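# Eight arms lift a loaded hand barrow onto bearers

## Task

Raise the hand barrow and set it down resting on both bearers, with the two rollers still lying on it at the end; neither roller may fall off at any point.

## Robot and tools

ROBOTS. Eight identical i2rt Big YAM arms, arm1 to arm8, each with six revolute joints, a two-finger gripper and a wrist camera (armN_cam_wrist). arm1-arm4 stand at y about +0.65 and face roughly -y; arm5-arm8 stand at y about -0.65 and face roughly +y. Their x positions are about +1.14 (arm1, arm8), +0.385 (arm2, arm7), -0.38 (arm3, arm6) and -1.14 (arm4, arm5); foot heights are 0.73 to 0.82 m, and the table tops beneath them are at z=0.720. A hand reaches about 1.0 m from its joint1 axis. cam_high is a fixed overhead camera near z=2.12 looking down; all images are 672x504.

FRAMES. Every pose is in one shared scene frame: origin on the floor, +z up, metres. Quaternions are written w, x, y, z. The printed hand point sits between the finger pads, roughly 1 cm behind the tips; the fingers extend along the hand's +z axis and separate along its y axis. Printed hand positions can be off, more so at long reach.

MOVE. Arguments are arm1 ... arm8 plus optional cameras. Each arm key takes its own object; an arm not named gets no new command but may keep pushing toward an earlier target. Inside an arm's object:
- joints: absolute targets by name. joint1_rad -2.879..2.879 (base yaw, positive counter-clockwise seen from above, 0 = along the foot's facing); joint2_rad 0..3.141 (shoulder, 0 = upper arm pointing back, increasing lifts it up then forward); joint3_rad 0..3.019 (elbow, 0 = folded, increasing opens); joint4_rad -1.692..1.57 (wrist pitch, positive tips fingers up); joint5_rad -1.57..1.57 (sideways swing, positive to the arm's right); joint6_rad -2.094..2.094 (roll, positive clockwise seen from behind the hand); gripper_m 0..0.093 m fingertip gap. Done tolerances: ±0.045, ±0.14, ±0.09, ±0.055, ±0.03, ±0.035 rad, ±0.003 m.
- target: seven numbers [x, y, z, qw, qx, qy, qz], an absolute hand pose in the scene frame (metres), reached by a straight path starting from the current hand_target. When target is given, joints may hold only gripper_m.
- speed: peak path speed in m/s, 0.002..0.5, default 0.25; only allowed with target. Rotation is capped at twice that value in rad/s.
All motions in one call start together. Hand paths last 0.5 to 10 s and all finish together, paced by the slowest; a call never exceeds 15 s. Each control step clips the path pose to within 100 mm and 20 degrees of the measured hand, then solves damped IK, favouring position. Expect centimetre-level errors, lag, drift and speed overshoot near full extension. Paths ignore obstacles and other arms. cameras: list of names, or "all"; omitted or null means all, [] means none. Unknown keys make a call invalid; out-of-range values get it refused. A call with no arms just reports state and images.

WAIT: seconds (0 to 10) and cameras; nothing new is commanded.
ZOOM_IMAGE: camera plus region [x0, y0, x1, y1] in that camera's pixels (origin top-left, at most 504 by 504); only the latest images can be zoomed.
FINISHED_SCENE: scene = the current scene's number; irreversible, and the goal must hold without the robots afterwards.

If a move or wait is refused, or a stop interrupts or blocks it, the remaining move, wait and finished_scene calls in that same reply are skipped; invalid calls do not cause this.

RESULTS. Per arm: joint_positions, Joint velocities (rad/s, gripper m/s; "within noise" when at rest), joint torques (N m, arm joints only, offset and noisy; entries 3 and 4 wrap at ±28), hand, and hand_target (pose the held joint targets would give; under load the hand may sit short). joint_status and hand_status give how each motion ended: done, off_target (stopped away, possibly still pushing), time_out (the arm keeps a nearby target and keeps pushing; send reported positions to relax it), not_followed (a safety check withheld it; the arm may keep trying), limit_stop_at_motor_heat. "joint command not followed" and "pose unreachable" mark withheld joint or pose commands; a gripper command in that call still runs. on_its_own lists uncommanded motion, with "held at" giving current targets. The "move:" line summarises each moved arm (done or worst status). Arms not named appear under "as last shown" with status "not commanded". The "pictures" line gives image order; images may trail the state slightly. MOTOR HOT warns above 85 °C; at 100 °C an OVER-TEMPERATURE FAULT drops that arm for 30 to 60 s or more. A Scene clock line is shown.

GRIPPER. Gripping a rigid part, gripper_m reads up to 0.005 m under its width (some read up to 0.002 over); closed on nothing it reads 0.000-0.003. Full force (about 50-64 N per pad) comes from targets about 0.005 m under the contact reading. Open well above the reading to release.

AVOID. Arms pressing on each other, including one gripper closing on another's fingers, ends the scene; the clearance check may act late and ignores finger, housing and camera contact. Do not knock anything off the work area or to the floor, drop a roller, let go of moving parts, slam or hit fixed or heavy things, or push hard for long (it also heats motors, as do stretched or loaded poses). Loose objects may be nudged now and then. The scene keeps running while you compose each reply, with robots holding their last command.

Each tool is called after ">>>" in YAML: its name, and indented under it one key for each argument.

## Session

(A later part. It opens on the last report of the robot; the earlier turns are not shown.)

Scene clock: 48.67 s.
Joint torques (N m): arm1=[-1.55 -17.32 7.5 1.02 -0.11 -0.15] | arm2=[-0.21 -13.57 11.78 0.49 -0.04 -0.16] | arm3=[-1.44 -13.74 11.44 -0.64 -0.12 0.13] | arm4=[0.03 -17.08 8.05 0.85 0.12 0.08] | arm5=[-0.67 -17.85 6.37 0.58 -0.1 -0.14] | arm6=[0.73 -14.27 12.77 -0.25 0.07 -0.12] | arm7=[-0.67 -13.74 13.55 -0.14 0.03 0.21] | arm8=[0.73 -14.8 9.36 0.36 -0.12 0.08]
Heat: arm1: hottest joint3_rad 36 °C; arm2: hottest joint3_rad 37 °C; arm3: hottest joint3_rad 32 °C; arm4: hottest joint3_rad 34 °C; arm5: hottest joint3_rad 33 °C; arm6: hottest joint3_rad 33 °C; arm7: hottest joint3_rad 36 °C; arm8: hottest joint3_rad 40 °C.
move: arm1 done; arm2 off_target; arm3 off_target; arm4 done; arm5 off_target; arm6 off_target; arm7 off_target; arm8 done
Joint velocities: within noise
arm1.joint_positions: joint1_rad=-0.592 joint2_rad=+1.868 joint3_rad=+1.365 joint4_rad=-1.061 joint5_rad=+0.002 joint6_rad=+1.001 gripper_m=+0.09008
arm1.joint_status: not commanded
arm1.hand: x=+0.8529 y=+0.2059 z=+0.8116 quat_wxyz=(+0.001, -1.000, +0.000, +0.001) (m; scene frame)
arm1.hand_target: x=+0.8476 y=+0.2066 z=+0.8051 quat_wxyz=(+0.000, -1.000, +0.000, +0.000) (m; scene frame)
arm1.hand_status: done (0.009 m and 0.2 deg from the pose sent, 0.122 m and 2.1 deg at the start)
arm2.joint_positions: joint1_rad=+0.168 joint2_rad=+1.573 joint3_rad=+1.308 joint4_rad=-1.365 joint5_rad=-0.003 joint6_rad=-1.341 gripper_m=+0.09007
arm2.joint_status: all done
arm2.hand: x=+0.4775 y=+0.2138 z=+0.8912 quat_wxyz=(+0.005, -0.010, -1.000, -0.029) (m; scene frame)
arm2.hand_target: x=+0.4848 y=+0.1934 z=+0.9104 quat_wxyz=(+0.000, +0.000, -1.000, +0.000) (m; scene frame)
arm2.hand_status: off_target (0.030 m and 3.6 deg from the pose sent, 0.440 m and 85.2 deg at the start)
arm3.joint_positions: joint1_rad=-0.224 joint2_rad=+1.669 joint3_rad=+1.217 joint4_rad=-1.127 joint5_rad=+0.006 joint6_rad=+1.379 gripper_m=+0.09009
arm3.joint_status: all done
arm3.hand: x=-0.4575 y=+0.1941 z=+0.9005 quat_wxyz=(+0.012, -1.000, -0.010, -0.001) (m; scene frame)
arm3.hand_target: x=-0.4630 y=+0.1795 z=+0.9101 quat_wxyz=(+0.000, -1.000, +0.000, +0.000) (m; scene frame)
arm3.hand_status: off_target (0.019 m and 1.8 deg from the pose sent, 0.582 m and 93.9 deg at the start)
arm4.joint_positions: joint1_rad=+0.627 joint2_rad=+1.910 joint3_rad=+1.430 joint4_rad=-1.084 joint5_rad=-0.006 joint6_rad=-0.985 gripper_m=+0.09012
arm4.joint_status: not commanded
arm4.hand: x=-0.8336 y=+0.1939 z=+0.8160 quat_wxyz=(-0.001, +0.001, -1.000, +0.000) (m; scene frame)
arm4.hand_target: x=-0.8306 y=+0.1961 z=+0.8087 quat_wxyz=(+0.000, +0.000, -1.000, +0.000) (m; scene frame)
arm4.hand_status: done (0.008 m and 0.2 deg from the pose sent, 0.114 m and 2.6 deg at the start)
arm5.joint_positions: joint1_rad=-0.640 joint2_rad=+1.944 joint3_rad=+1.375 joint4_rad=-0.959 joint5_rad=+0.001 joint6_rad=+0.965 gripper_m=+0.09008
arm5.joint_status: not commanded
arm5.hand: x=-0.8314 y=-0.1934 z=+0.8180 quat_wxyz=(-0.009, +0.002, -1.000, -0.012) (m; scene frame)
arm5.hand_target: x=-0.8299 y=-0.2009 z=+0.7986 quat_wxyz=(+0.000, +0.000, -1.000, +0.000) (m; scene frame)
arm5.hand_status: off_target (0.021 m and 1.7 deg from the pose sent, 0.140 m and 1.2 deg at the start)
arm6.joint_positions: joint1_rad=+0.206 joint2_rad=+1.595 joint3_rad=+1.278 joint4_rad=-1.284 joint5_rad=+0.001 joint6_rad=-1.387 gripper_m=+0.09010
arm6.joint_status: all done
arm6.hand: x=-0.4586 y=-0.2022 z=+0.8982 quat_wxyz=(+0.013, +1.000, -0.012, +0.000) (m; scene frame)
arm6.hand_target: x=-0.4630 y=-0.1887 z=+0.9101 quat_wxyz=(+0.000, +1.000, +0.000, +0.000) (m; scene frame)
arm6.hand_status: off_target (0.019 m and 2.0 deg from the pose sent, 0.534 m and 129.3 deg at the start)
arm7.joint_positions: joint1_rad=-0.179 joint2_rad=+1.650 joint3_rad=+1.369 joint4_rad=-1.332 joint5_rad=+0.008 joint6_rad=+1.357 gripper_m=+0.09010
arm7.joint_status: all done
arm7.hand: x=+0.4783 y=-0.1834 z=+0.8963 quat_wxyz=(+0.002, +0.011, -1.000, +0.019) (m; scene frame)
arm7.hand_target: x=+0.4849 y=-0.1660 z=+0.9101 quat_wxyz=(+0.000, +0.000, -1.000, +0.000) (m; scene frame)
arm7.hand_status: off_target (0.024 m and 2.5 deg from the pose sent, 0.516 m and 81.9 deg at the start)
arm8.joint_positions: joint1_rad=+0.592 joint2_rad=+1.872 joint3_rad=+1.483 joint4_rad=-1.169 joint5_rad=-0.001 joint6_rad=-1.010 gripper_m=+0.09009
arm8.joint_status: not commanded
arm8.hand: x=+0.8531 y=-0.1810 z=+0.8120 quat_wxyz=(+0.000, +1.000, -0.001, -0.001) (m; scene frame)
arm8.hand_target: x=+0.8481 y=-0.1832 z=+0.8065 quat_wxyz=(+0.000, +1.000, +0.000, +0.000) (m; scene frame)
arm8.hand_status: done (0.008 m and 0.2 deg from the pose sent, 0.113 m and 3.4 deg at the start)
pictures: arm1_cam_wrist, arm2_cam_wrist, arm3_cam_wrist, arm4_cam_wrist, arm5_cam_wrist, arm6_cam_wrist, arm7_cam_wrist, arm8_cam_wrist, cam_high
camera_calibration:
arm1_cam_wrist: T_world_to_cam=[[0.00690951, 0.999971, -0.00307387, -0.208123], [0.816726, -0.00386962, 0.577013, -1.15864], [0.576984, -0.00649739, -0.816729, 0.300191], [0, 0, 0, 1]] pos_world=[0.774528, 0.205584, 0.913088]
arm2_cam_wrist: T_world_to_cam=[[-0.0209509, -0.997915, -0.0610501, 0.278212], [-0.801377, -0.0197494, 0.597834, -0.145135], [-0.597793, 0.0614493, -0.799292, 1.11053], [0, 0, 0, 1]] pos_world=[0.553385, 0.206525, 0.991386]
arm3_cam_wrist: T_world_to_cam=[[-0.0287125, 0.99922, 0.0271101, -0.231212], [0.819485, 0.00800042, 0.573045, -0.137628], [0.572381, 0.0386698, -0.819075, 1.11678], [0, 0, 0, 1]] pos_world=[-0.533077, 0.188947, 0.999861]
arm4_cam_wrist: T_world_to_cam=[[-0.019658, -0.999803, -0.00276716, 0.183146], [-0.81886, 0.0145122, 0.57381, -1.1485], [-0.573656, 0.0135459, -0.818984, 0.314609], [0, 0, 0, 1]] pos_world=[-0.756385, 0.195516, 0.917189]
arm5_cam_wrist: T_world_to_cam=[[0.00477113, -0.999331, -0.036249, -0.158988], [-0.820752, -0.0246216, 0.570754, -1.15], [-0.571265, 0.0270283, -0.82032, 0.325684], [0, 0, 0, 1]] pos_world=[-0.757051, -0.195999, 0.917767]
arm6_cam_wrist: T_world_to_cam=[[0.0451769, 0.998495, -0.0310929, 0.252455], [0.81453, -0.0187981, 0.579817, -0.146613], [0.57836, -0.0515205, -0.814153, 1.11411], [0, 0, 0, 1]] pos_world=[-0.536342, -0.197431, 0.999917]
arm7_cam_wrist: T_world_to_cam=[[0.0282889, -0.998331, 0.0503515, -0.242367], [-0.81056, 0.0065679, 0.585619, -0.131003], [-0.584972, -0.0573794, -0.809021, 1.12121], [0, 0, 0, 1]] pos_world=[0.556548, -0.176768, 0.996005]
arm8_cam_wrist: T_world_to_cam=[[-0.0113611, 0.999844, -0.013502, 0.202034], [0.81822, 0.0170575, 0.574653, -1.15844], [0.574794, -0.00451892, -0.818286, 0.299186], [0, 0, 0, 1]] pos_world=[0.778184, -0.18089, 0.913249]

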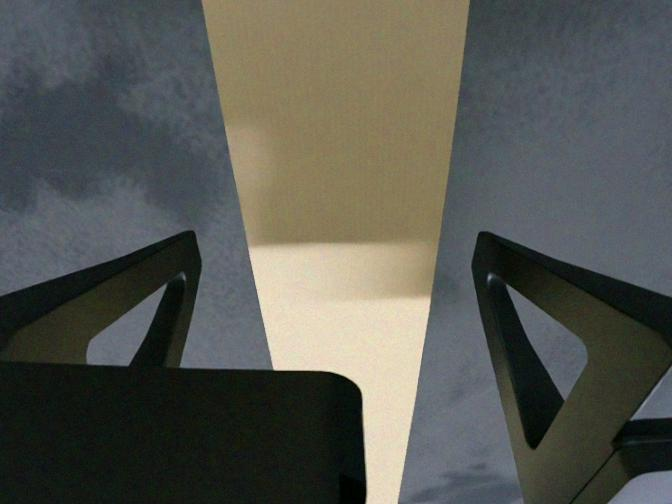

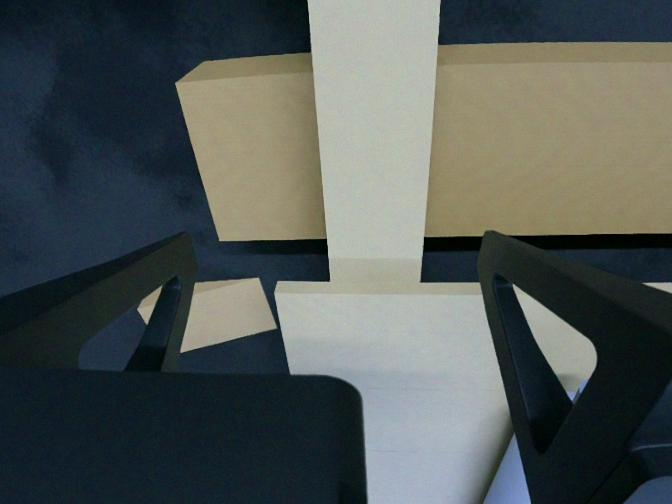

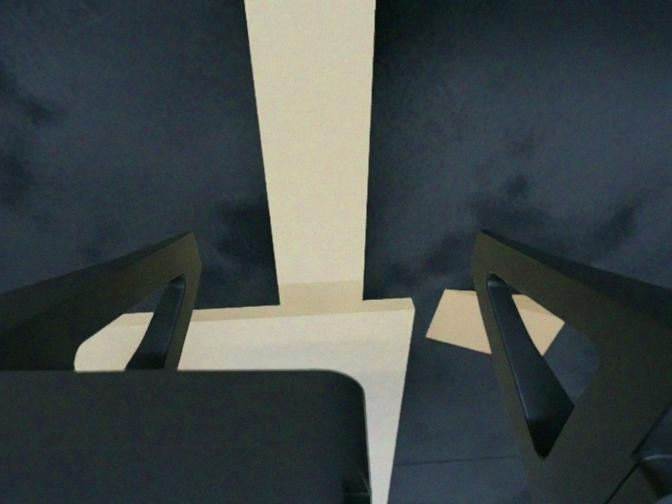

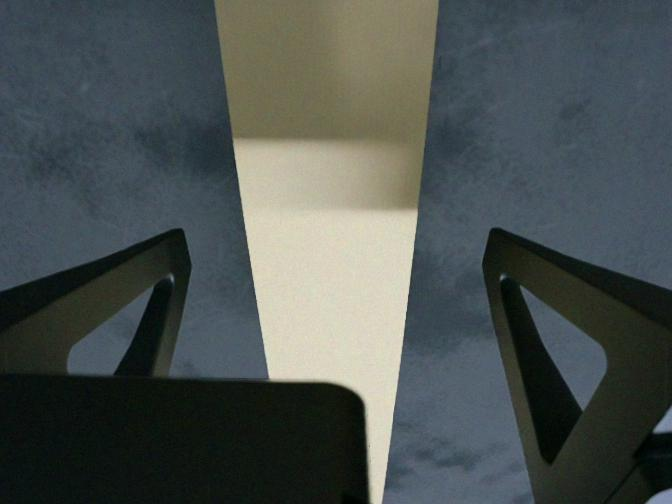

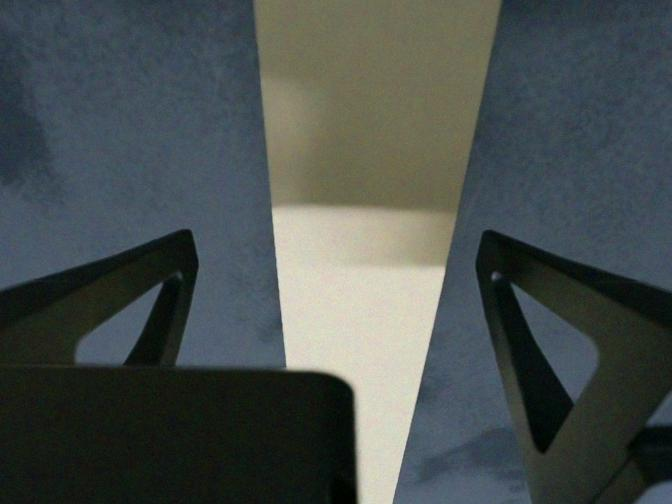

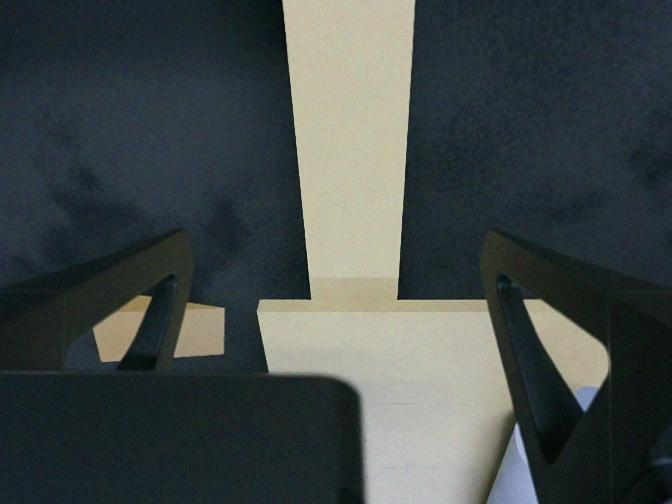

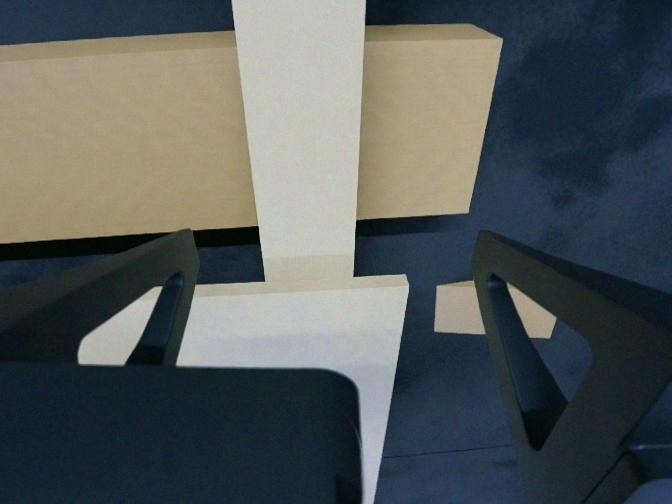

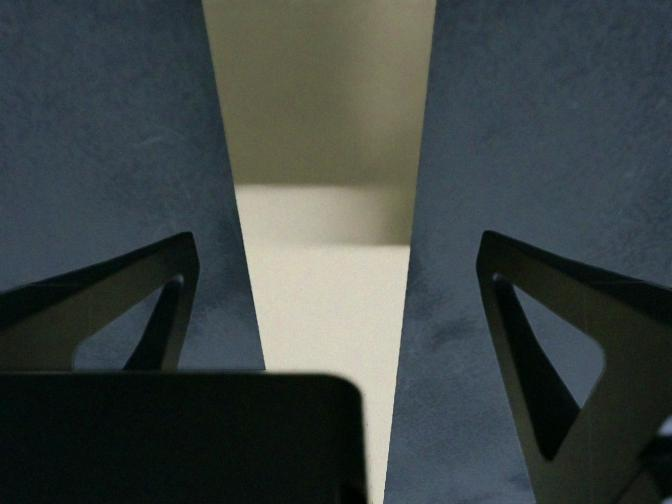

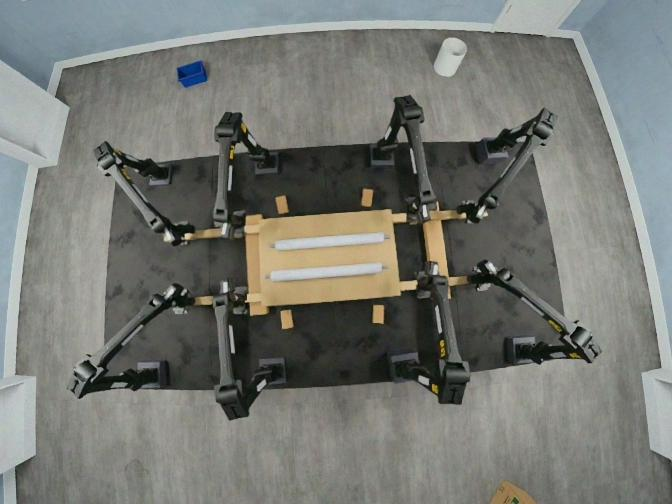

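>>> move:
  arm1: {"target": [0.8475, 0.208, 0.8, 0, 1, 0, 0]}
  arm8: {"target": [0.848, -0.186, 0.801, 0, 1, 0, 0]}
  arm4: {"target": [-0.8305, 0.1972, 0.802, 0, 0, 1, 0]}
  arm5: {"target": [-0.8295, -0.2065, 0.790, 0, 0, 1, 0]}
  arm2: {"target": [0.486, 0.197, 0.801, 0, 0, 1, 0]}
  arm7: {"target": [0.486, -0.1686, 0.801, 0, 0, 1, 0]}
  arm3: {"target": [-0.465, 0.183, 0.801, 0, 1, 0, 0]}
  arm6: {"target": [-0.465, -0.192, 0.801, 0, 1, 0, 0]}
  cameras: ["arm2_cam_wrist", "arm3_cam_wrist", "arm5_cam_wrist", "arm6_cam_wrist", "arm7_cam_wrist", "arm8_cam_wrist"]

Scene clock: 54.83 s.
Joint torques (N m): arm1=[-1.55 -17.55 7.45 0.92 -0.1 -0.13] | arm2=[-0.09 -14.33 6.8 0.9 -0.05 -0.12] | arm3=[-1.55 -14.8 7.43 0.02 -0.11 0.06] | arm4=[0.09 -16.97 7.92 0.85 0.12 0.1] | arm5=[-0.67 -17.44 6.12 0.62 -0.1 -0.14] | arm6=[1.03 -15.56 8.77 0.55 0.07 -0.06] | arm7=[-0.79 -15.62 8.84 0.55 0.06 0.18] | arm8=[0.73 -14.8 9.21 0.39 -0.12 0.09]
Heat: arm1: hottest joint3_rad 36 °C; arm2: hottest joint3_rad 38 °C; arm3: hottest joint3_rad 32 °C; arm4: hottest joint3_rad 34 °C; arm5: hottest joint3_rad 33 °C; arm6: hottest joint3_rad 34 °C; arm7: hottest joint3_rad 37 °C; arm8: hottest joint3_rad 40 °C.
move: arm1 done; arm2 done; arm3 done; arm4 done; arm5 off_target; arm6 done; arm7 done; arm8 done
Joint velocities: within noise
arm1.joint_positions: joint1_rad=-0.593 joint2_rad=+1.869 joint3_rad=+1.357 joint4_rad=-1.048 joint5_rad=+0.002 joint6_rad=+0.999 gripper_m=+0.09008
arm1.joint_status: not commanded
arm1.hand: x=+0.8526 y=+0.2068 z=+0.8080 quat_wxyz=(+0.000, -1.000, +0.000, +0.002) (m; scene frame)
arm1.hand_target: x=+0.8476 y=+0.2082 z=+0.8001 quat_wxyz=(+0.000, -1.000, +0.000, +0.000) (m; scene frame)
arm1.hand_status: done (0.010 m and 0.2 deg from the pose sent, 0.013 m and 0.2 deg at the start)
arm2.joint_positions: joint1_rad=+0.171 joint2_rad=+1.672 joint3_rad=+1.174 joint4_rad=-1.090 joint5_rad=-0.003 joint6_rad=-1.342 gripper_m=+0.09007
arm2.joint_status: not commanded
arm2.hand: x=+0.4818 y=+0.2000 z=+0.8000 quat_wxyz=(+0.001, -0.008, -1.000, -0.009) (m; scene frame)
arm2.hand_target: x=+0.4861 y=+0.1971 z=+0.8010 quat_wxyz=(+0.000, +0.000, -1.000, +0.000) (m; scene frame)
arm2.hand_status: done (0.005 m and 1.3 deg from the pose sent, 0.092 m and 3.6 deg at the start)
arm3.joint_positions: joint1_rad=-0.229 joint2_rad=+1.822 joint3_rad=+1.125 joint4_rad=-0.869 joint5_rad=+0.006 joint6_rad=+1.379 gripper_m=+0.09009
arm3.joint_status: not commanded
arm3.hand: x=-0.4605 y=+0.1884 z=+0.8017 quat_wxyz=(+0.005, -1.000, -0.007, +0.000) (m; scene frame)
arm3.hand_target: x=-0.4651 y=+0.1831 z=+0.8010 quat_wxyz=(+0.000, -1.000, +0.000, +0.000) (m; scene frame)
arm3.hand_status: done (0.007 m and 1.0 deg from the pose sent, 0.100 m and 1.8 deg at the start)
arm4.joint_positions: joint1_rad=+0.628 joint2_rad=+1.914 joint3_rad=+1.420 joint4_rad=-1.068 joint5_rad=-0.006 joint6_rad=-0.985 gripper_m=+0.09012
arm4.joint_status: not commanded
arm4.hand: x=-0.8334 y=+0.1947 z=+0.8104 quat_wxyz=(-0.002, +0.001, -1.000, +0.001) (m; scene frame)
arm4.hand_target: x=-0.8306 y=+0.1974 z=+0.8021 quat_wxyz=(+0.000, +0.000, -1.000, +0.000) (m; scene frame)
arm4.hand_status: done (0.009 m and 0.3 deg from the pose sent, 0.015 m and 0.2 deg at the start)
arm5.joint_positions: joint1_rad=-0.647 joint2_rad=+1.944 joint3_rad=+1.354 joint4_rad=-0.935 joint5_rad=+0.000 joint6_rad=+0.959 gripper_m=+0.09008
arm5.joint_status: not commanded
arm5.hand: x=-0.8304 y=-0.1985 z=+0.8114 quat_wxyz=(-0.010, +0.001, -1.000, -0.013) (m; scene frame)
arm5.hand_target: x=-0.8300 y=-0.2069 z=+0.7908 quat_wxyz=(+0.000, +0.000, -1.000, +0.000) (m; scene frame)
arm5.hand_status: off_target (0.023 m and 1.9 deg from the pose sent, 0.031 m and 1.7 deg at the start)
arm6.joint_positions: joint1_rad=+0.207 joint2_rad=+1.710 joint3_rad=+1.143 joint4_rad=-1.021 joint5_rad=+0.001 joint6_rad=-1.388 gripper_m=+0.09010
arm6.joint_status: not commanded
arm6.hand: x=-0.4606 y=-0.1969 z=+0.8008 quat_wxyz=(+0.007, +1.000, -0.011, -0.001) (m; scene frame)
arm6.hand_target: x=-0.4651 y=-0.1922 z=+0.8010 quat_wxyz=(+0.000, +1.000, +0.000, +0.000) (m; scene frame)
arm6.hand_status: done (0.007 m and 1.4 deg from the pose sent, 0.098 m and 2.0 deg at the start)
arm7.joint_positions: joint1_rad=-0.181 joint2_rad=+1.754 joint3_rad=+1.239 joint4_rad=-1.073 joint5_rad=+0.008 joint6_rad=+1.358 gripper_m=+0.09010
arm7.joint_status: not commanded
arm7.hand: x=+0.4812 y=-0.1737 z=+0.8019 quat_wxyz=(+0.000, +0.009, -1.000, +0.007) (m; scene frame)
arm7.hand_target: x=+0.4860 y=-0.1688 z=+0.8010 quat_wxyz=(+0.000, +0.000, -1.000, +0.000) (m; scene frame)
arm7.hand_status: done (0.007 m and 1.3 deg from the pose sent, 0.097 m and 2.5 deg at the start)
arm8.joint_positions: joint1_rad=+0.595 joint2_rad=+1.872 joint3_rad=+1.469 joint4_rad=-1.153 joint5_rad=-0.001 joint6_rad=-1.007 gripper_m=+0.09009
arm8.joint_status: not commanded
arm8.hand: x=+0.8527 y=-0.1836 z=+0.8068 quat_wxyz=(+0.000, +1.000, -0.001, -0.001) (m; scene frame)
arm8.hand_target: x=+0.8480 y=-0.1861 z=+0.8010 quat_wxyz=(+0.000, +1.000, +0.000, +0.000) (m; scene frame)
arm8.hand_status: done (0.008 m and 0.2 deg from the pose sent, 0.013 m and 0.2 deg at the start)
pictures: arm2_cam_wrist, arm3_cam_wrist, arm5_cam_wrist, arm6_cam_wrist, arm7_cam_wrist, arm8_cam_wrist
camera_calibration:
arm2_cam_wrist: T_world_to_cam=[[-0.0167475, -0.999663, -0.0198336, 0.224328], [-0.806634, 0.00178712, 0.591048, -0.0837356], [-0.590814, 0.025897, -0.806392, 1.05051], [0, 0, 0, 1]] pos_world=[0.556868, 0.197197, 0.901063]
arm3_cam_wrist: T_world_to_cam=[[-0.0232493, 0.999627, 0.014315, -0.210236], [0.820659, 0.0109055, 0.571314, -0.0772079], [0.570945, 0.0250304, -0.820607, 1.04101], [0, 0, 0, 1]] pos_world=[-0.535885, 0.184943, 0.901377]
arm5_cam_wrist: T_world_to_cam=[[0.00406569, -0.999227, -0.0391102, -0.162626], [-0.821811, -0.025622, 0.569184, -1.14534], [-0.569746, 0.0298271, -0.82128, 0.323545], [0, 0, 0, 1]] pos_world=[-0.75625, -0.201496, 0.911266]
arm6_cam_wrist: T_world_to_cam=[[0.0428678, 0.998912, -0.0183779, 0.23311], [0.815802, -0.0243791, 0.577817, -0.0873162], [0.57674, -0.0397625, -0.815959, 1.03925], [0, 0, 0, 1]] pos_world=[-0.538139, -0.193662, 0.902724]
arm7_cam_wrist: T_world_to_cam=[[0.0245679, -0.999364, 0.0258321, -0.206817], [-0.813386, -0.00495978, 0.581703, -0.0710019], [-0.581205, -0.0353027, -0.812991, 1.05216], [0, 0, 0, 1]] pos_world=[0.558848, -0.169894, 0.902038]
arm8_cam_wrist: T_world_to_cam=[[-0.0113676, 0.999856, -0.0126346, 0.203781], [0.818585, 0.0165618, 0.574146, -1.15514], [0.574272, -0.00381586, -0.818656, 0.296043], [0, 0, 0, 1]] pos_world=[0.777885, -0.183491, 0.908149]

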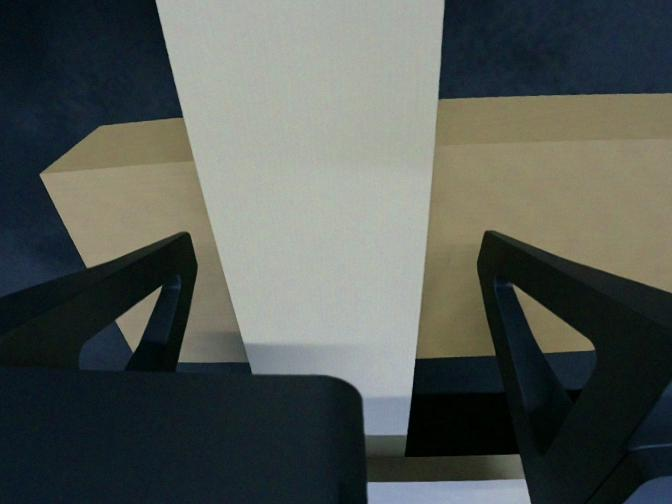

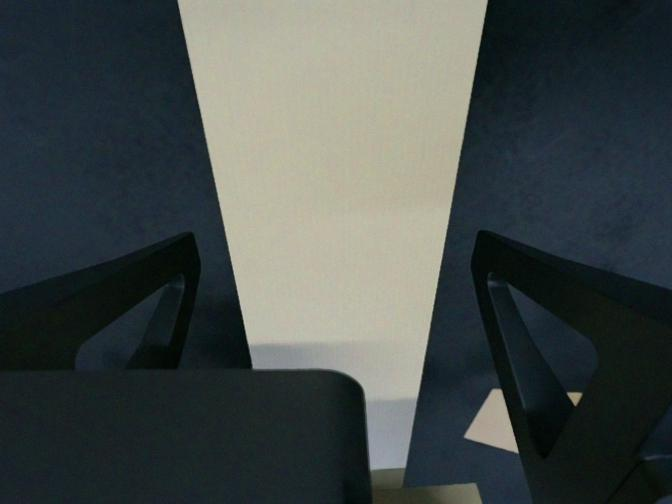

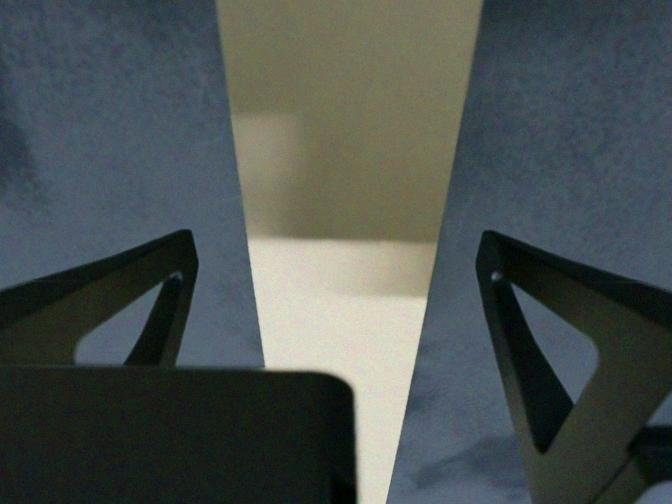

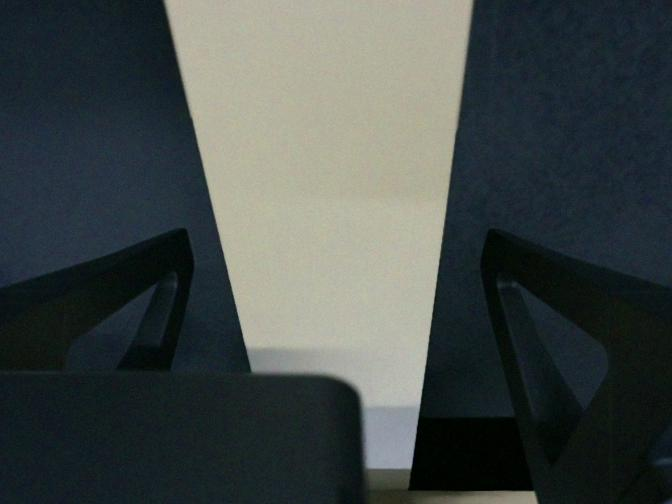

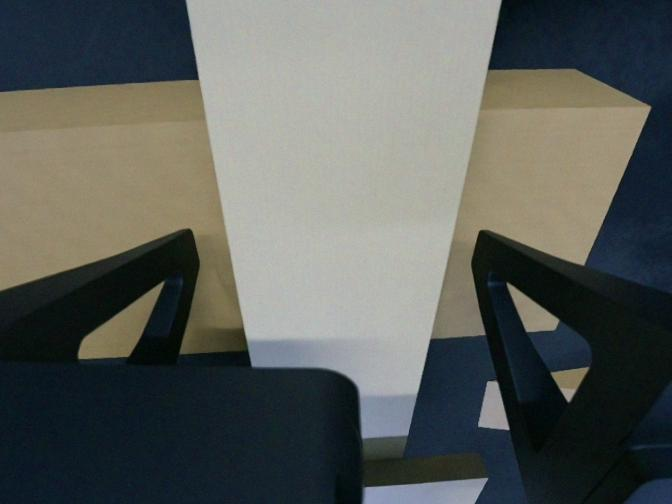

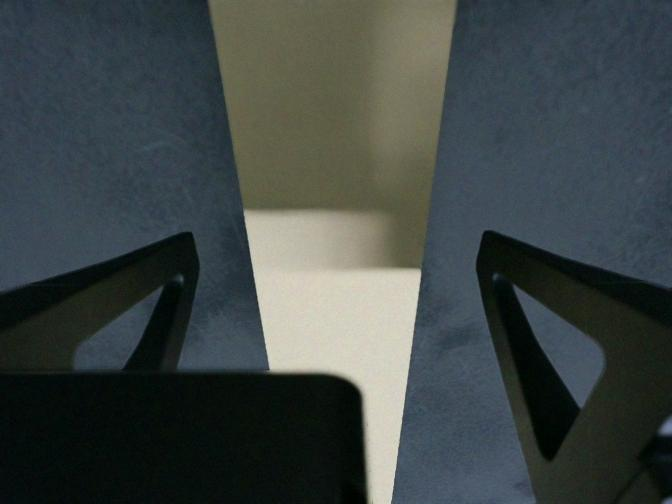

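>>> move:
  arm1: {"joints": {"gripper_m": 0.03}}
  arm2: {"joints": {"gripper_m": 0.03}}
  arm3: {"joints": {"gripper_m": 0.03}}
  arm4: {"joints": {"gripper_m": 0.03}}
  arm5: {"joints": {"gripper_m": 0.03}}
  arm6: {"joints": {"gripper_m": 0.03}}
  arm7: {"joints": {"gripper_m": 0.03}}
  arm8: {"joints": {"gripper_m": 0.03}}
  cameras: ["cam_high"]

>>> zoom_image:
  camera: "cam_high"
  region: [150, 170, 510, 330]

Scene clock: 60.67 s.
Joint torques (N m): arm1=[-1.55 -17.49 7.49 0.96 0.02 -0.07] | arm2=[-0.03 -14.74 6.93 0.96 -0.28 -0.01] | arm3=[-1.55 -14.74 7.43 -0.1 -0.07 0.08] | arm4=[-0.09 -16.97 8.03 0.9 0.12 0.1] | arm5=[-0.62 -17.38 6.28 0.68 -0.13 -0.16] | arm6=[0.85 -15.62 8.8 0.49 -0.09 0.02] | arm7=[-0.67 -14.74 8.94 0.28 0.2 0.18] | arm8=[0.67 -14.8 9.24 0.38 -0.14 0.08]
Heat: arm1: hottest joint3_rad 35 °C; arm2: hottest joint3_rad 38 °C; arm3: hottest joint3_rad 32 °C; arm4: hottest joint3_rad 34 °C; arm5: hottest joint3_rad 33 °C; arm6: hottest joint3_rad 34 °C; arm7: hottest joint3_rad 37 °C; arm8: hottest joint3_rad 40 °C.
move: arm1 off_target; arm2 off_target; arm3 off_target; arm4 off_target; arm5 off_target; arm6 off_target; arm7 off_target; arm8 off_target
Joint velocities: within noise
arm1.joint_positions: joint1_rad=-0.594 joint2_rad=+1.869 joint3_rad=+1.356 joint4_rad=-1.049 joint5_rad=-0.001 joint6_rad=+0.992 gripper_m=+0.04503
arm1.joint_status: gripper_m off_target (ended at +0.04505, target +0.03000)
arm1.hand: x=+0.8532 y=+0.2073 z=+0.8075 quat_wxyz=(+0.000, -1.000, -0.004, +0.000) (m; scene frame)
arm1.hand_target: x=+0.8476 y=+0.2080 z=+0.8002 quat_wxyz=(+0.000, -1.000, +0.000, +0.000) (m; scene frame)
arm1.hand_status: not commanded
arm2.joint_positions: joint1_rad=+0.171 joint2_rad=+1.672 joint3_rad=+1.172 joint4_rad=-1.092 joint5_rad=+0.002 joint6_rad=-1.353 gripper_m=+0.04473
arm2.joint_status: gripper_m off_target (ended at +0.04475, target +0.03000)
arm2.hand: x=+0.4806 y=+0.2011 z=+0.7994 quat_wxyz=(+0.003, -0.002, -1.000, -0.010) (m; scene frame)
arm2.hand_target: x=+0.4861 y=+0.1971 z=+0.8009 quat_wxyz=(+0.000, +0.000, -1.000, +0.000) (m; scene frame)
arm2.hand_status: not commanded
arm3.joint_positions: joint1_rad=-0.229 joint2_rad=+1.822 joint3_rad=+1.125 joint4_rad=-0.865 joint5_rad=+0.005 joint6_rad=+1.378 gripper_m=+0.04583
arm3.joint_status: gripper_m off_target (ended at +0.04586, target +0.03000)
arm3.hand: x=-0.4604 y=+0.1877 z=+0.8016 quat_wxyz=(+0.004, -1.000, -0.008, +0.000) (m; scene frame)
arm3.hand_target: x=-0.4650 y=+0.1830 z=+0.8010 quat_wxyz=(+0.000, -1.000, +0.000, +0.000) (m; scene frame)
arm3.hand_status: not commanded
arm4.joint_positions: joint1_rad=+0.629 joint2_rad=+1.914 joint3_rad=+1.419 joint4_rad=-1.068 joint5_rad=-0.007 joint6_rad=-0.985 gripper_m=+0.04459
arm4.joint_status: gripper_m off_target (ended at +0.04462, target +0.03000)
arm4.hand: x=-0.8333 y=+0.1955 z=+0.8100 quat_wxyz=(-0.002, +0.002, -1.000, +0.000) (m; scene frame)
arm4.hand_target: x=-0.8307 y=+0.1974 z=+0.8021 quat_wxyz=(+0.000, +0.000, -1.000, +0.000) (m; scene frame)
arm4.hand_status: not commanded
arm5.joint_positions: joint1_rad=-0.647 joint2_rad=+1.945 joint3_rad=+1.352 joint4_rad=-0.936 joint5_rad=+0.001 joint6_rad=+0.959 gripper_m=+0.04305
arm5.joint_status: gripper_m off_target (ended at +0.04309, target +0.03000)
arm5.hand: x=-0.8310 y=-0.1997 z=+0.8106 quat_wxyz=(-0.010, +0.001, -1.000, -0.011) (m; scene frame)
arm5.hand_target: x=-0.8301 y=-0.2069 z=+0.7905 quat_wxyz=(+0.000, +0.000, -1.000, +0.000) (m; scene frame)
arm5.hand_status: not commanded
arm6.joint_positions: joint1_rad=+0.209 joint2_rad=+1.710 joint3_rad=+1.143 joint4_rad=-1.020 joint5_rad=+0.004 joint6_rad=-1.396 gripper_m=+0.04439
arm6.joint_status: gripper_m off_target (ended at +0.04443, target +0.03000)
arm6.hand: x=-0.4607 y=-0.1967 z=+0.8008 quat_wxyz=(+0.006, +1.000, -0.005, +0.001) (m; scene frame)
arm6.hand_target: x=-0.4650 y=-0.1921 z=+0.8010 quat_wxyz=(+0.000, +1.000, +0.000, +0.000) (m; scene frame)
arm6.hand_status: not commanded
arm7.joint_positions: joint1_rad=-0.181 joint2_rad=+1.754 joint3_rad=+1.239 joint4_rad=-1.071 joint5_rad=+0.004 joint6_rad=+1.358 gripper_m=+0.04466
arm7.joint_status: gripper_m off_target (ended at +0.04468, target +0.03000)
arm7.hand: x=+0.4806 y=-0.1732 z=+0.8017 quat_wxyz=(+0.001, +0.009, -1.000, +0.006) (m; scene frame)
arm7.hand_target: x=+0.4860 y=-0.1686 z=+0.8010 quat_wxyz=(+0.000, +0.000, -1.000, +0.000) (m; scene frame)
arm7.hand_status: not commanded
arm8.joint_positions: joint1_rad=+0.595 joint2_rad=+1.872 joint3_rad=+1.469 joint4_rad=-1.153 joint5_rad=+0.000 joint6_rad=-1.007 gripper_m=+0.04491
arm8.joint_status: gripper_m off_target (ended at +0.04493, target +0.03000)
arm8.hand: x=+0.8528 y=-0.1835 z=+0.8068 quat_wxyz=(-0.001, +1.000, -0.001, -0.001) (m; scene frame)
arm8.hand_target: x=+0.8481 y=-0.1860 z=+0.8011 quat_wxyz=(+0.000, +1.000, +0.000, +0.000) (m; scene frame)
arm8.hand_status: not commanded
pictures: cam_high

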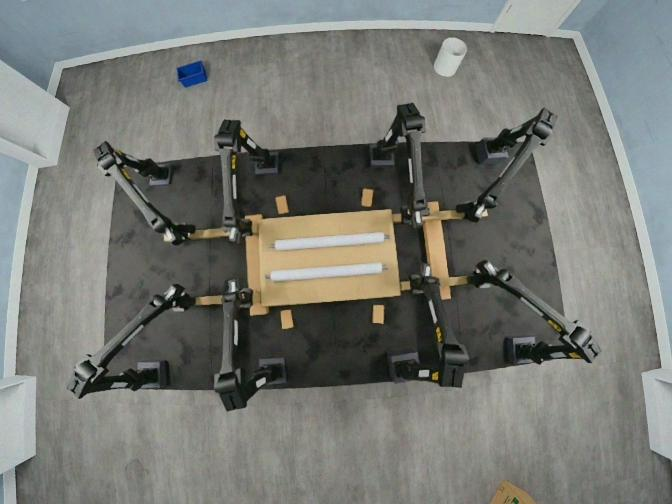

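Scaled by 1.400 from the camera's 672x504 image, which has a finer 960x720 frame.

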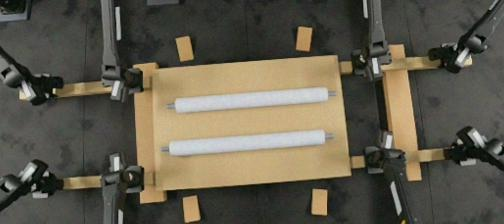

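>>> move:
  arm1: {"target": [0.8476, 0.208, 0.8748, 0, 1, 0, 0], "speed": 0.06}
  arm8: {"target": [0.8481, -0.186, 0.8765, 0, 1, 0, 0], "speed": 0.06}
  arm2: {"target": [0.4861, 0.1971, 0.8592, 0, 0, 1, 0], "speed": 0.06}
  arm7: {"target": [0.486, -0.1686, 0.8618, 0, 0, 1, 0], "speed": 0.06}
  arm3: {"target": [-0.465, 0.183, 0.8566, 0, 1, 0, 0], "speed": 0.06}
  arm6: {"target": [-0.465, -0.1921, 0.8549, 0, 1, 0, 0], "speed": 0.06}
  arm4: {"target": [-0.8307, 0.1974, 0.8772, 0, 0, 1, 0], "speed": 0.06}
  arm5: {"target": [-0.8301, -0.2069, 0.8711, 0, 0, 1, 0], "speed": 0.06}
  cameras: []

Scene clock: 66.20 s.
Joint torques (N m): arm1=[-1.49 -24.35 11.99 -3.48 0.29 -0.05] | arm2=[-0.03 -19.31 11.17 -2.61 -0.42 -0.01] | arm3=[-1.32 -19.96 10.17 -3 -0.05 0.08] | arm4=[-0.21 -22.24 12.97 -2.52 -0.2 0.09] | arm5=[-0.5 -25.23 9.31 -3.1 0.21 -0.16] | arm6=[0.85 -19.9 12.1 -2.55 -0.2 0.03] | arm7=[-0.5 -19.08 13.56 -2.88 0.31 0.17] | arm8=[0.56 -20.31 14.82 -3.15 -0.53 0.05]
Heat: arm1: hottest joint3_rad 35 °C; arm2: hottest joint3_rad 38 °C; arm3: hottest joint3_rad 32 °C; arm4: hottest joint3_rad 35 °C; arm5: hottest joint3_rad 33 °C; arm6: hottest joint3_rad 34 °C; arm7: hottest joint3_rad 38 °C; arm8: hottest joint3_rad 40 °C.
move: arm1 off_target; arm2 off_target; arm3 off_target; arm4 off_target; arm5 off_target; arm6 off_target; arm7 off_target; arm8 off_target
Joint velocities: within noise
arm1.joint_positions: joint1_rad=-0.595 joint2_rad=+1.865 joint3_rad=+1.388 joint4_rad=-1.108 joint5_rad=-0.008 joint6_rad=+0.991 gripper_m=+0.04503
arm1.joint_status: not commanded
arm1.hand: x=+0.8541 y=+0.2070 z=+0.8207 quat_wxyz=(+0.008, -1.000, -0.004, -0.009) (m; scene frame)
arm1.hand_target: x=+0.8483 y=+0.2086 z=+0.8723 quat_wxyz=(-0.001, -1.000, +0.000, +0.001) (m; scene frame)
arm1.hand_status: off_target (0.054 m and 1.4 deg from the pose sent, 0.068 m and 0.4 deg at the start)
arm2.joint_positions: joint1_rad=+0.171 joint2_rad=+1.658 joint3_rad=+1.197 joint4_rad=-1.145 joint5_rad=+0.006 joint6_rad=-1.353 gripper_m=+0.04473
arm2.joint_status: not commanded
arm2.hand: x=+0.4796 y=+0.2028 z=+0.8139 quat_wxyz=(+0.007, -0.002, -1.000, -0.017) (m; scene frame)
arm2.hand_target: x=+0.4857 y=+0.1983 z=+0.8573 quat_wxyz=(+0.000, +0.000, -1.000, +0.001) (m; scene frame)
arm2.hand_status: off_target (0.046 m and 2.1 deg from the pose sent, 0.060 m and 1.2 deg at the start)
arm3.joint_positions: joint1_rad=-0.231 joint2_rad=+1.795 joint3_rad=+1.139 joint4_rad=-0.921 joint5_rad=+0.004 joint6_rad=+1.378 gripper_m=+0.04583
arm3.joint_status: not commanded
arm3.hand: x=-0.4607 y=+0.1906 z=+0.8181 quat_wxyz=(+0.011, -1.000, -0.007, -0.002) (m; scene frame)
arm3.hand_target: x=-0.4649 y=+0.1836 z=+0.8551 quat_wxyz=(-0.001, -1.000, +0.000, +0.000) (m; scene frame)
arm3.hand_status: off_target (0.039 m and 1.5 deg from the pose sent, 0.055 m and 1.0 deg at the start)
arm4.joint_positions: joint1_rad=+0.632 joint2_rad=+1.902 joint3_rad=+1.451 joint4_rad=-1.138 joint5_rad=+0.002 joint6_rad=-0.985 gripper_m=+0.04459
arm4.joint_status: not commanded
arm4.hand: x=-0.8351 y=+0.1977 z=+0.8275 quat_wxyz=(+0.009, +0.003, -1.000, -0.008) (m; scene frame)
arm4.hand_target: x=-0.8313 y=+0.1979 z=+0.8752 quat_wxyz=(-0.001, +0.000, -1.000, +0.001) (m; scene frame)
arm4.hand_status: off_target (0.050 m and 1.4 deg from the pose sent, 0.067 m and 0.3 deg at the start)
arm5.joint_positions: joint1_rad=-0.647 joint2_rad=+1.927 joint3_rad=+1.382 joint4_rad=-1.009 joint5_rad=-0.007 joint6_rad=+0.960 gripper_m=+0.04305
arm5.joint_status: not commanded
arm5.hand: x=-0.8333 y=-0.2005 z=+0.8293 quat_wxyz=(+0.001, +0.001, -1.000, -0.003) (m; scene frame)
arm5.hand_target: x=-0.8304 y=-0.2067 z=+0.8692 quat_wxyz=(-0.001, +0.000, -1.000, -0.001) (m; scene frame)
arm5.hand_status: off_target (0.042 m and 0.4 deg from the pose sent, 0.061 m and 1.7 deg at the start)
arm6.joint_positions: joint1_rad=+0.210 joint2_rad=+1.691 joint3_rad=+1.170 joint4_rad=-1.080 joint5_rad=+0.007 joint6_rad=-1.396 gripper_m=+0.04441
arm6.joint_status: not commanded
arm6.hand: x=-0.4607 y=-0.1981 z=+0.8181 quat_wxyz=(+0.012, +1.000, -0.005, +0.003) (m; scene frame)
arm6.hand_target: x=-0.4648 y=-0.1929 z=+0.8536 quat_wxyz=(-0.001, +1.000, +0.000, +0.000) (m; scene frame)
arm6.hand_status: off_target (0.038 m and 1.6 deg from the pose sent, 0.054 m and 0.9 deg at the start)
arm7.joint_positions: joint1_rad=-0.181 joint2_rad=+1.737 joint3_rad=+1.260 joint4_rad=-1.125 joint5_rad=+0.001 joint6_rad=+1.358 gripper_m=+0.04472
arm7.joint_status: not commanded
arm7.hand: x=+0.4795 y=-0.1765 z=+0.8168 quat_wxyz=(+0.004, +0.009, -1.000, +0.014) (m; scene frame)
arm7.hand_target: x=+0.4855 y=-0.1698 z=+0.8604 quat_wxyz=(+0.000, +0.000, -1.000, -0.002) (m; scene frame)
arm7.hand_status: off_target (0.046 m and 1.9 deg from the pose sent, 0.060 m and 1.2 deg at the start)
arm8.joint_positions: joint1_rad=+0.595 joint2_rad=+1.872 joint3_rad=+1.507 joint4_rad=-1.229 joint5_rad=+0.010 joint6_rad=-1.004 gripper_m=+0.04491
arm8.joint_status: not commanded
arm8.hand: x=+0.8560 y=-0.1859 z=+0.8206 quat_wxyz=(+0.013, +1.000, -0.002, +0.013) (m; scene frame)
arm8.hand_target: x=+0.8491 y=-0.1870 z=+0.8743 quat_wxyz=(-0.001, +1.000, +0.000, -0.001) (m; scene frame)
arm8.hand_status: off_target (0.056 m and 2.1 deg from the pose sent, 0.070 m and 0.2 deg at the start)
pictures: none
No camera images: "cameras" was empty.

>>> move:
  arm1: {"target": [0.8483, 0.2086, 0.9188, 0, 1, 0, 0], "speed": 0.06}
  arm8: {"target": [0.8491, -0.187, 0.9201, 0, 1, 0, 0], "speed": 0.06}
  arm2: {"target": [0.4857, 0.1983, 0.9035, 0, 0, 1, 0], "speed": 0.06}
  arm7: {"target": [0.4855, -0.1698, 0.9059, 0, 0, 1, 0], "speed": 0.06}
  arm3: {"target": [-0.4649, 0.1836, 0.8984, 0, 1, 0, 0], "speed": 0.06}
  arm6: {"target": [-0.4648, -0.1929, 0.8961, 0, 1, 0, 0], "speed": 0.06}
  arm4: {"target": [-0.8313, 0.1979, 0.9185, 0, 0, 1, 0], "speed": 0.06}
  arm5: {"target": [-0.8304, -0.2067, 0.9114, 0, 0, 1, 0], "speed": 0.06}
  cameras: ["cam_high"]

>>> zoom_image:
  camera: "cam_high"
  region: [150, 170, 510, 330]

Scene clock: 71.47 s.
Joint torques (N m): arm1=[-1.2 -23.41 13.35 -3.59 0.36 -0.06] | arm2=[-0.15 -18.73 12.33 -2.74 -0.53 -0.02] | arm3=[-1.32 -19.25 11.67 -3.12 -0.04 0.09] | arm4=[-0.26 -22.07 14.12 -2.59 -0.26 0.07] | arm5=[-0.56 -24.59 10.44 -3.11 0.3 -0.15] | arm6=[0.79 -19.19 13.27 -2.61 -0.23 0.03] | arm7=[-0.62 -18.37 14.97 -2.91 0.33 0.16] | arm8=[0.44 -20.07 15.72 -2.99 -0.64 0.03]
Heat: arm1: hottest joint3_rad 35 °C; arm2: hottest joint3_rad 40 °C; arm3: hottest joint3_rad 33 °C; arm4: hottest joint3_rad 36 °C; arm5: hottest joint2_rad 34 °C; arm6: hottest joint3_rad 34 °C; arm7: hottest joint3_rad 39 °C; arm8: hottest joint3_rad 41 °C.
move: arm1 off_target; arm2 off_target; arm3 off_target; arm4 off_target; arm5 off_target; arm6 off_target; arm7 off_target; arm8 off_target
Joint velocities: within noise
arm1.joint_positions: joint1_rad=-0.596 joint2_rad=+1.821 joint3_rad=+1.441 joint4_rad=-1.213 joint5_rad=-0.011 joint6_rad=+0.991 gripper_m=+0.04503
arm1.joint_status: not commanded
arm1.hand: x=+0.8549 y=+0.2081 z=+0.8622 quat_wxyz=(+0.010, -1.000, -0.003, -0.012) (m; scene frame)
arm1.hand_target: x=+0.8494 y=+0.2097 z=+0.9163 quat_wxyz=(-0.001, -1.000, +0.000, +0.001) (m; scene frame)
arm1.hand_status: off_target (0.057 m and 1.8 deg from the pose sent, 0.098 m and 1.4 deg at the start)
arm2.joint_positions: joint1_rad=+0.171 joint2_rad=+1.616 joint3_rad=+1.261 joint4_rad=-1.254 joint5_rad=+0.008 joint6_rad=-1.353 gripper_m=+0.04473
arm2.joint_status: not commanded
arm2.hand: x=+0.4791 y=+0.2033 z=+0.8550 quat_wxyz=(+0.008, -0.002, -1.000, -0.018) (m; scene frame)
arm2.hand_target: x=+0.4852 y=+0.1998 z=+0.9016 quat_wxyz=(+0.000, +0.000, -1.000, +0.001) (m; scene frame)
arm2.hand_status: off_target (0.049 m and 2.3 deg from the pose sent, 0.090 m and 2.0 deg at the start)
arm3.joint_positions: joint1_rad=-0.231 joint2_rad=+1.733 joint3_rad=+1.175 joint4_rad=-1.022 joint5_rad=+0.004 joint6_rad=+1.378 gripper_m=+0.04586
arm3.joint_status: not commanded
arm3.hand: x=-0.4606 y=+0.1919 z=+0.8572 quat_wxyz=(+0.013, -1.000, -0.007, -0.002) (m; scene frame)
arm3.hand_target: x=-0.4647 y=+0.1845 z=+0.8969 quat_wxyz=(-0.001, -1.000, +0.000, +0.000) (m; scene frame)
arm3.hand_status: off_target (0.042 m and 1.7 deg from the pose sent, 0.081 m and 1.5 deg at the start)
arm4.joint_positions: joint1_rad=+0.632 joint2_rad=+1.865 joint3_rad=+1.504 joint4_rad=-1.234 joint5_rad=+0.004 joint6_rad=-0.985 gripper_m=+0.04459
arm4.joint_status: not commanded
arm4.hand: x=-0.8352 y=+0.1976 z=+0.8655 quat_wxyz=(+0.012, +0.003, -1.000, -0.010) (m; scene frame)
arm4.hand_target: x=-0.8321 y=+0.1987 z=+0.9164 quat_wxyz=(-0.001, +0.000, -1.000, +0.001) (m; scene frame)
arm4.hand_status: off_target (0.053 m and 1.8 deg from the pose sent, 0.091 m and 1.4 deg at the start)
arm5.joint_positions: joint1_rad=-0.647 joint2_rad=+1.879 joint3_rad=+1.422 joint4_rad=-1.103 joint5_rad=-0.009 joint6_rad=+0.960 gripper_m=+0.04305
arm5.joint_status: not commanded
arm5.hand: x=-0.8342 y=-0.2010 z=+0.8679 quat_wxyz=(+0.003, +0.001, -1.000, -0.001) (m; scene frame)
arm5.hand_target: x=-0.8308 y=-0.2066 z=+0.9097 quat_wxyz=(-0.001, +0.000, -1.000, -0.001) (m; scene frame)
arm5.hand_status: off_target (0.044 m and 0.4 deg from the pose sent, 0.082 m and 0.4 deg at the start)
arm6.joint_positions: joint1_rad=+0.211 joint2_rad=+1.645 joint3_rad=+1.225 joint4_rad=-1.185 joint5_rad=+0.007 joint6_rad=-1.396 gripper_m=+0.04441
arm6.joint_status: not commanded
arm6.hand: x=-0.4606 y=-0.1989 z=+0.8574 quat_wxyz=(+0.014, +1.000, -0.004, +0.004) (m; scene frame)
arm6.hand_target: x=-0.4646 y=-0.1939 z=+0.8949 quat_wxyz=(-0.001, +1.000, +0.000, +0.000) (m; scene frame)
arm6.hand_status: off_target (0.039 m and 1.8 deg from the pose sent, 0.078 m and 1.5 deg at the start)
arm7.joint_positions: joint1_rad=-0.181 joint2_rad=+1.692 joint3_rad=+1.318 joint4_rad=-1.233 joint5_rad=+0.000 joint6_rad=+1.360 gripper_m=+0.04480
arm7.joint_status: not commanded
arm7.hand: x=+0.4793 y=-0.1780 z=+0.8579 quat_wxyz=(+0.005, +0.008, -1.000, +0.016) (m; scene frame)
arm7.hand_target: x=+0.4849 y=-0.1715 z=+0.9044 quat_wxyz=(+0.000, +0.000, -1.000, -0.002) (m; scene frame)
arm7.hand_status: off_target (0.049 m and 2.1 deg from the pose sent, 0.090 m and 1.9 deg at the start)
arm8.joint_positions: joint1_rad=+0.597 joint2_rad=+1.842 joint3_rad=+1.577 joint4_rad=-1.338 joint5_rad=+0.014 joint6_rad=-1.003 gripper_m=+0.04491
arm8.joint_status: not commanded
arm8.hand: x=+0.8561 y=-0.1860 z=+0.8621 quat_wxyz=(+0.015, +1.000, -0.002, +0.017) (m; scene frame)
arm8.hand_target: x=+0.8504 y=-0.1884 z=+0.9179 quat_wxyz=(-0.001, +1.000, +0.000, -0.001) (m; scene frame)
arm8.hand_status: off_target (0.058 m and 2.6 deg from the pose sent, 0.100 m and 2.1 deg at the start)
pictures: cam_high

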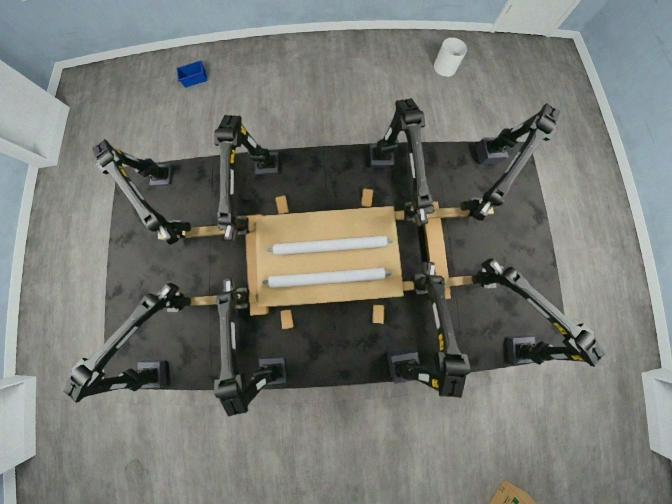

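Scaled by 1.400 from the camera's 672x504 image, which has a finer 960x720 frame.

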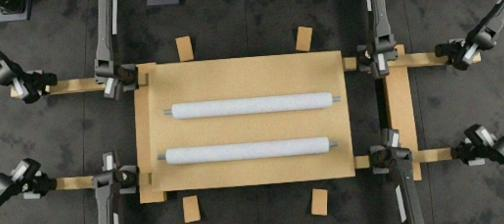

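>>> move:
  arm1: {"target": [0.8494, 0.2097, 0.9198, 0, 1, 0, 0], "speed": 0.06}
  arm2: {"target": [0.4852, 0.1998, 0.9046, 0, 0, 1, 0], "speed": 0.06}
  arm3: {"target": [-0.4647, 0.1845, 0.8999, 0, 1, 0, 0], "speed": 0.06}
  arm4: {"target": [-0.8321, 0.1987, 0.9199, 0, 0, 1, 0], "speed": 0.06}
  cameras: ["cam_high"]

>>> zoom_image:
  camera: "cam_high"
  region: [150, 170, 510, 330]

Scene clock: 74.90 s.
Joint torques (N m): arm1=[-1.2 -23.77 13.12 -3.67 0.36 -0.04] | arm2=[-0.15 -19.08 12.15 -2.8 -0.53 -0.02] | arm3=[-1.32 -19.6 11.59 -3.21 -0.04 0.08] | arm4=[-0.32 -22.3 13.96 -2.67 -0.26 0.07] | arm5=[-0.56 -24.59 10.43 -3.11 0.3 -0.14] | arm6=[0.67 -19.25 13.29 -2.58 -0.23 0.03] | arm7=[-0.56 -18.32 15.05 -2.95 0.34 0.17] | arm8=[0.44 -20.01 15.71 -3.02 -0.64 0.03]
Heat: arm1: hottest joint3_rad 36 °C; arm2: hottest joint3_rad 41 °C; arm3: hottest joint3_rad 33 °C; arm4: hottest joint3_rad 36 °C; arm5: hottest joint2_rad 34 °C; arm6: hottest joint3_rad 35 °C; arm7: hottest joint3_rad 39 °C; arm8: hottest joint3_rad 42 °C.
move: arm1 off_target; arm2 off_target; arm3 off_target; arm4 off_target
Joint velocities: within noise
arm1.joint_positions: joint1_rad=-0.596 joint2_rad=+1.821 joint3_rad=+1.442 joint4_rad=-1.213 joint5_rad=-0.011 joint6_rad=+0.991 gripper_m=+0.04503
arm1.joint_status: not commanded
arm1.hand: x=+0.8547 y=+0.2082 z=+0.8623 quat_wxyz=(+0.010, -1.000, -0.003, -0.012) (m; scene frame)
arm1.hand_target: x=+0.8502 y=+0.2107 z=+0.9172 quat_wxyz=(-0.001, -1.000, +0.000, +0.001) (m; scene frame)
arm1.hand_status: off_target (0.058 m and 1.8 deg from the pose sent, 0.058 m and 1.8 deg at the start)
arm2.joint_positions: joint1_rad=+0.171 joint2_rad=+1.616 joint3_rad=+1.261 joint4_rad=-1.255 joint5_rad=+0.008 joint6_rad=-1.353 gripper_m=+0.04473
arm2.joint_status: not commanded
arm2.hand: x=+0.4790 y=+0.2035 z=+0.8550 quat_wxyz=(+0.009, -0.002, -1.000, -0.018) (m; scene frame)
arm2.hand_target: x=+0.4847 y=+0.2012 z=+0.9025 quat_wxyz=(+0.000, +0.000, -1.000, +0.001) (m; scene frame)
arm2.hand_status: off_target (0.050 m and 2.3 deg from the pose sent, 0.050 m and 2.3 deg at the start)
arm3.joint_positions: joint1_rad=-0.231 joint2_rad=+1.733 joint3_rad=+1.175 joint4_rad=-1.022 joint5_rad=+0.004 joint6_rad=+1.378 gripper_m=+0.04586
arm3.joint_status: not commanded
arm3.hand: x=-0.4606 y=+0.1920 z=+0.8573 quat_wxyz=(+0.013, -1.000, -0.007, -0.002) (m; scene frame)
arm3.hand_target: x=-0.4645 y=+0.1854 z=+0.8982 quat_wxyz=(-0.001, -1.000, +0.000, +0.000) (m; scene frame)
arm3.hand_status: off_target (0.043 m and 1.7 deg from the pose sent, 0.043 m and 1.7 deg at the start)
arm4.joint_positions: joint1_rad=+0.632 joint2_rad=+1.865 joint3_rad=+1.504 joint4_rad=-1.234 joint5_rad=+0.004 joint6_rad=-0.985 gripper_m=+0.04459
arm4.joint_status: not commanded
arm4.hand: x=-0.8353 y=+0.1977 z=+0.8655 quat_wxyz=(+0.012, +0.003, -1.000, -0.010) (m; scene frame)
arm4.hand_target: x=-0.8329 y=+0.1995 z=+0.9176 quat_wxyz=(-0.001, +0.000, -1.000, +0.001) (m; scene frame)
arm4.hand_status: off_target (0.054 m and 1.8 deg from the pose sent, 0.055 m and 1.8 deg at the start)
arm5.joint_positions: joint1_rad=-0.647 joint2_rad=+1.879 joint3_rad=+1.422 joint4_rad=-1.104 joint5_rad=-0.009 joint6_rad=+0.960 gripper_m=+0.04305
arm5.joint_status: not commanded
arm5.hand: x=-0.8342 y=-0.2010 z=+0.8679 quat_wxyz=(+0.004, +0.001, -1.000, -0.001) (m; scene frame)
arm5.hand_target: x=-0.8308 y=-0.2067 z=+0.9097 quat_wxyz=(-0.001, +0.000, -1.000, -0.001) (m; scene frame)
arm5.hand_status: not commanded
arm6, arm7, arm8: as last shown
arm6.joint_positions: joint1_rad=+0.211 joint2_rad=+1.645 joint3_rad=+1.225 joint4_rad=-1.185 joint5_rad=+0.007 joint6_rad=-1.396 gripper_m=+0.04442
arm8.hand: x=+0.8561 y=-0.1860 z=+0.8623 quat_wxyz=(+0.015, +1.000, -0.002, +0.017) (m; scene frame)
arm8.hand_target: x=+0.8504 y=-0.1884 z=+0.9180 quat_wxyz=(-0.001, +1.000, +0.000, -0.001) (m; scene frame)
pictures: cam_high

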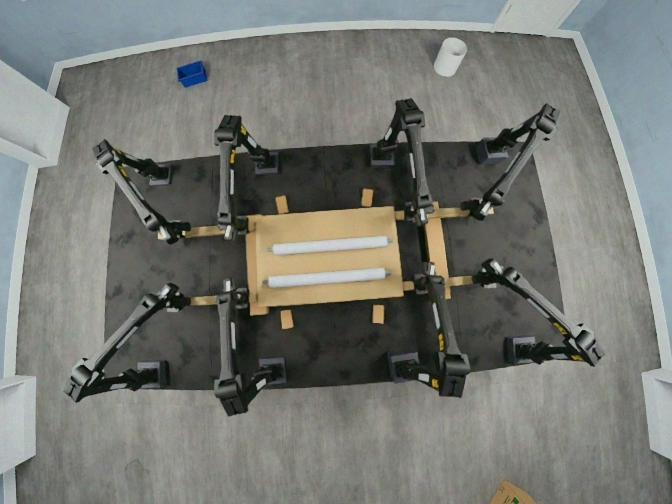

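Scaled by 1.400 from the camera's 672x504 image, which has a finer 960x720 frame.

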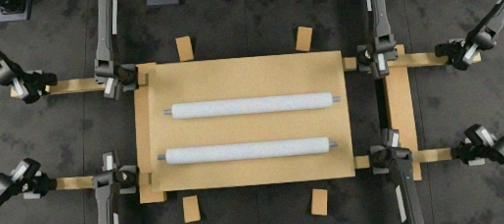

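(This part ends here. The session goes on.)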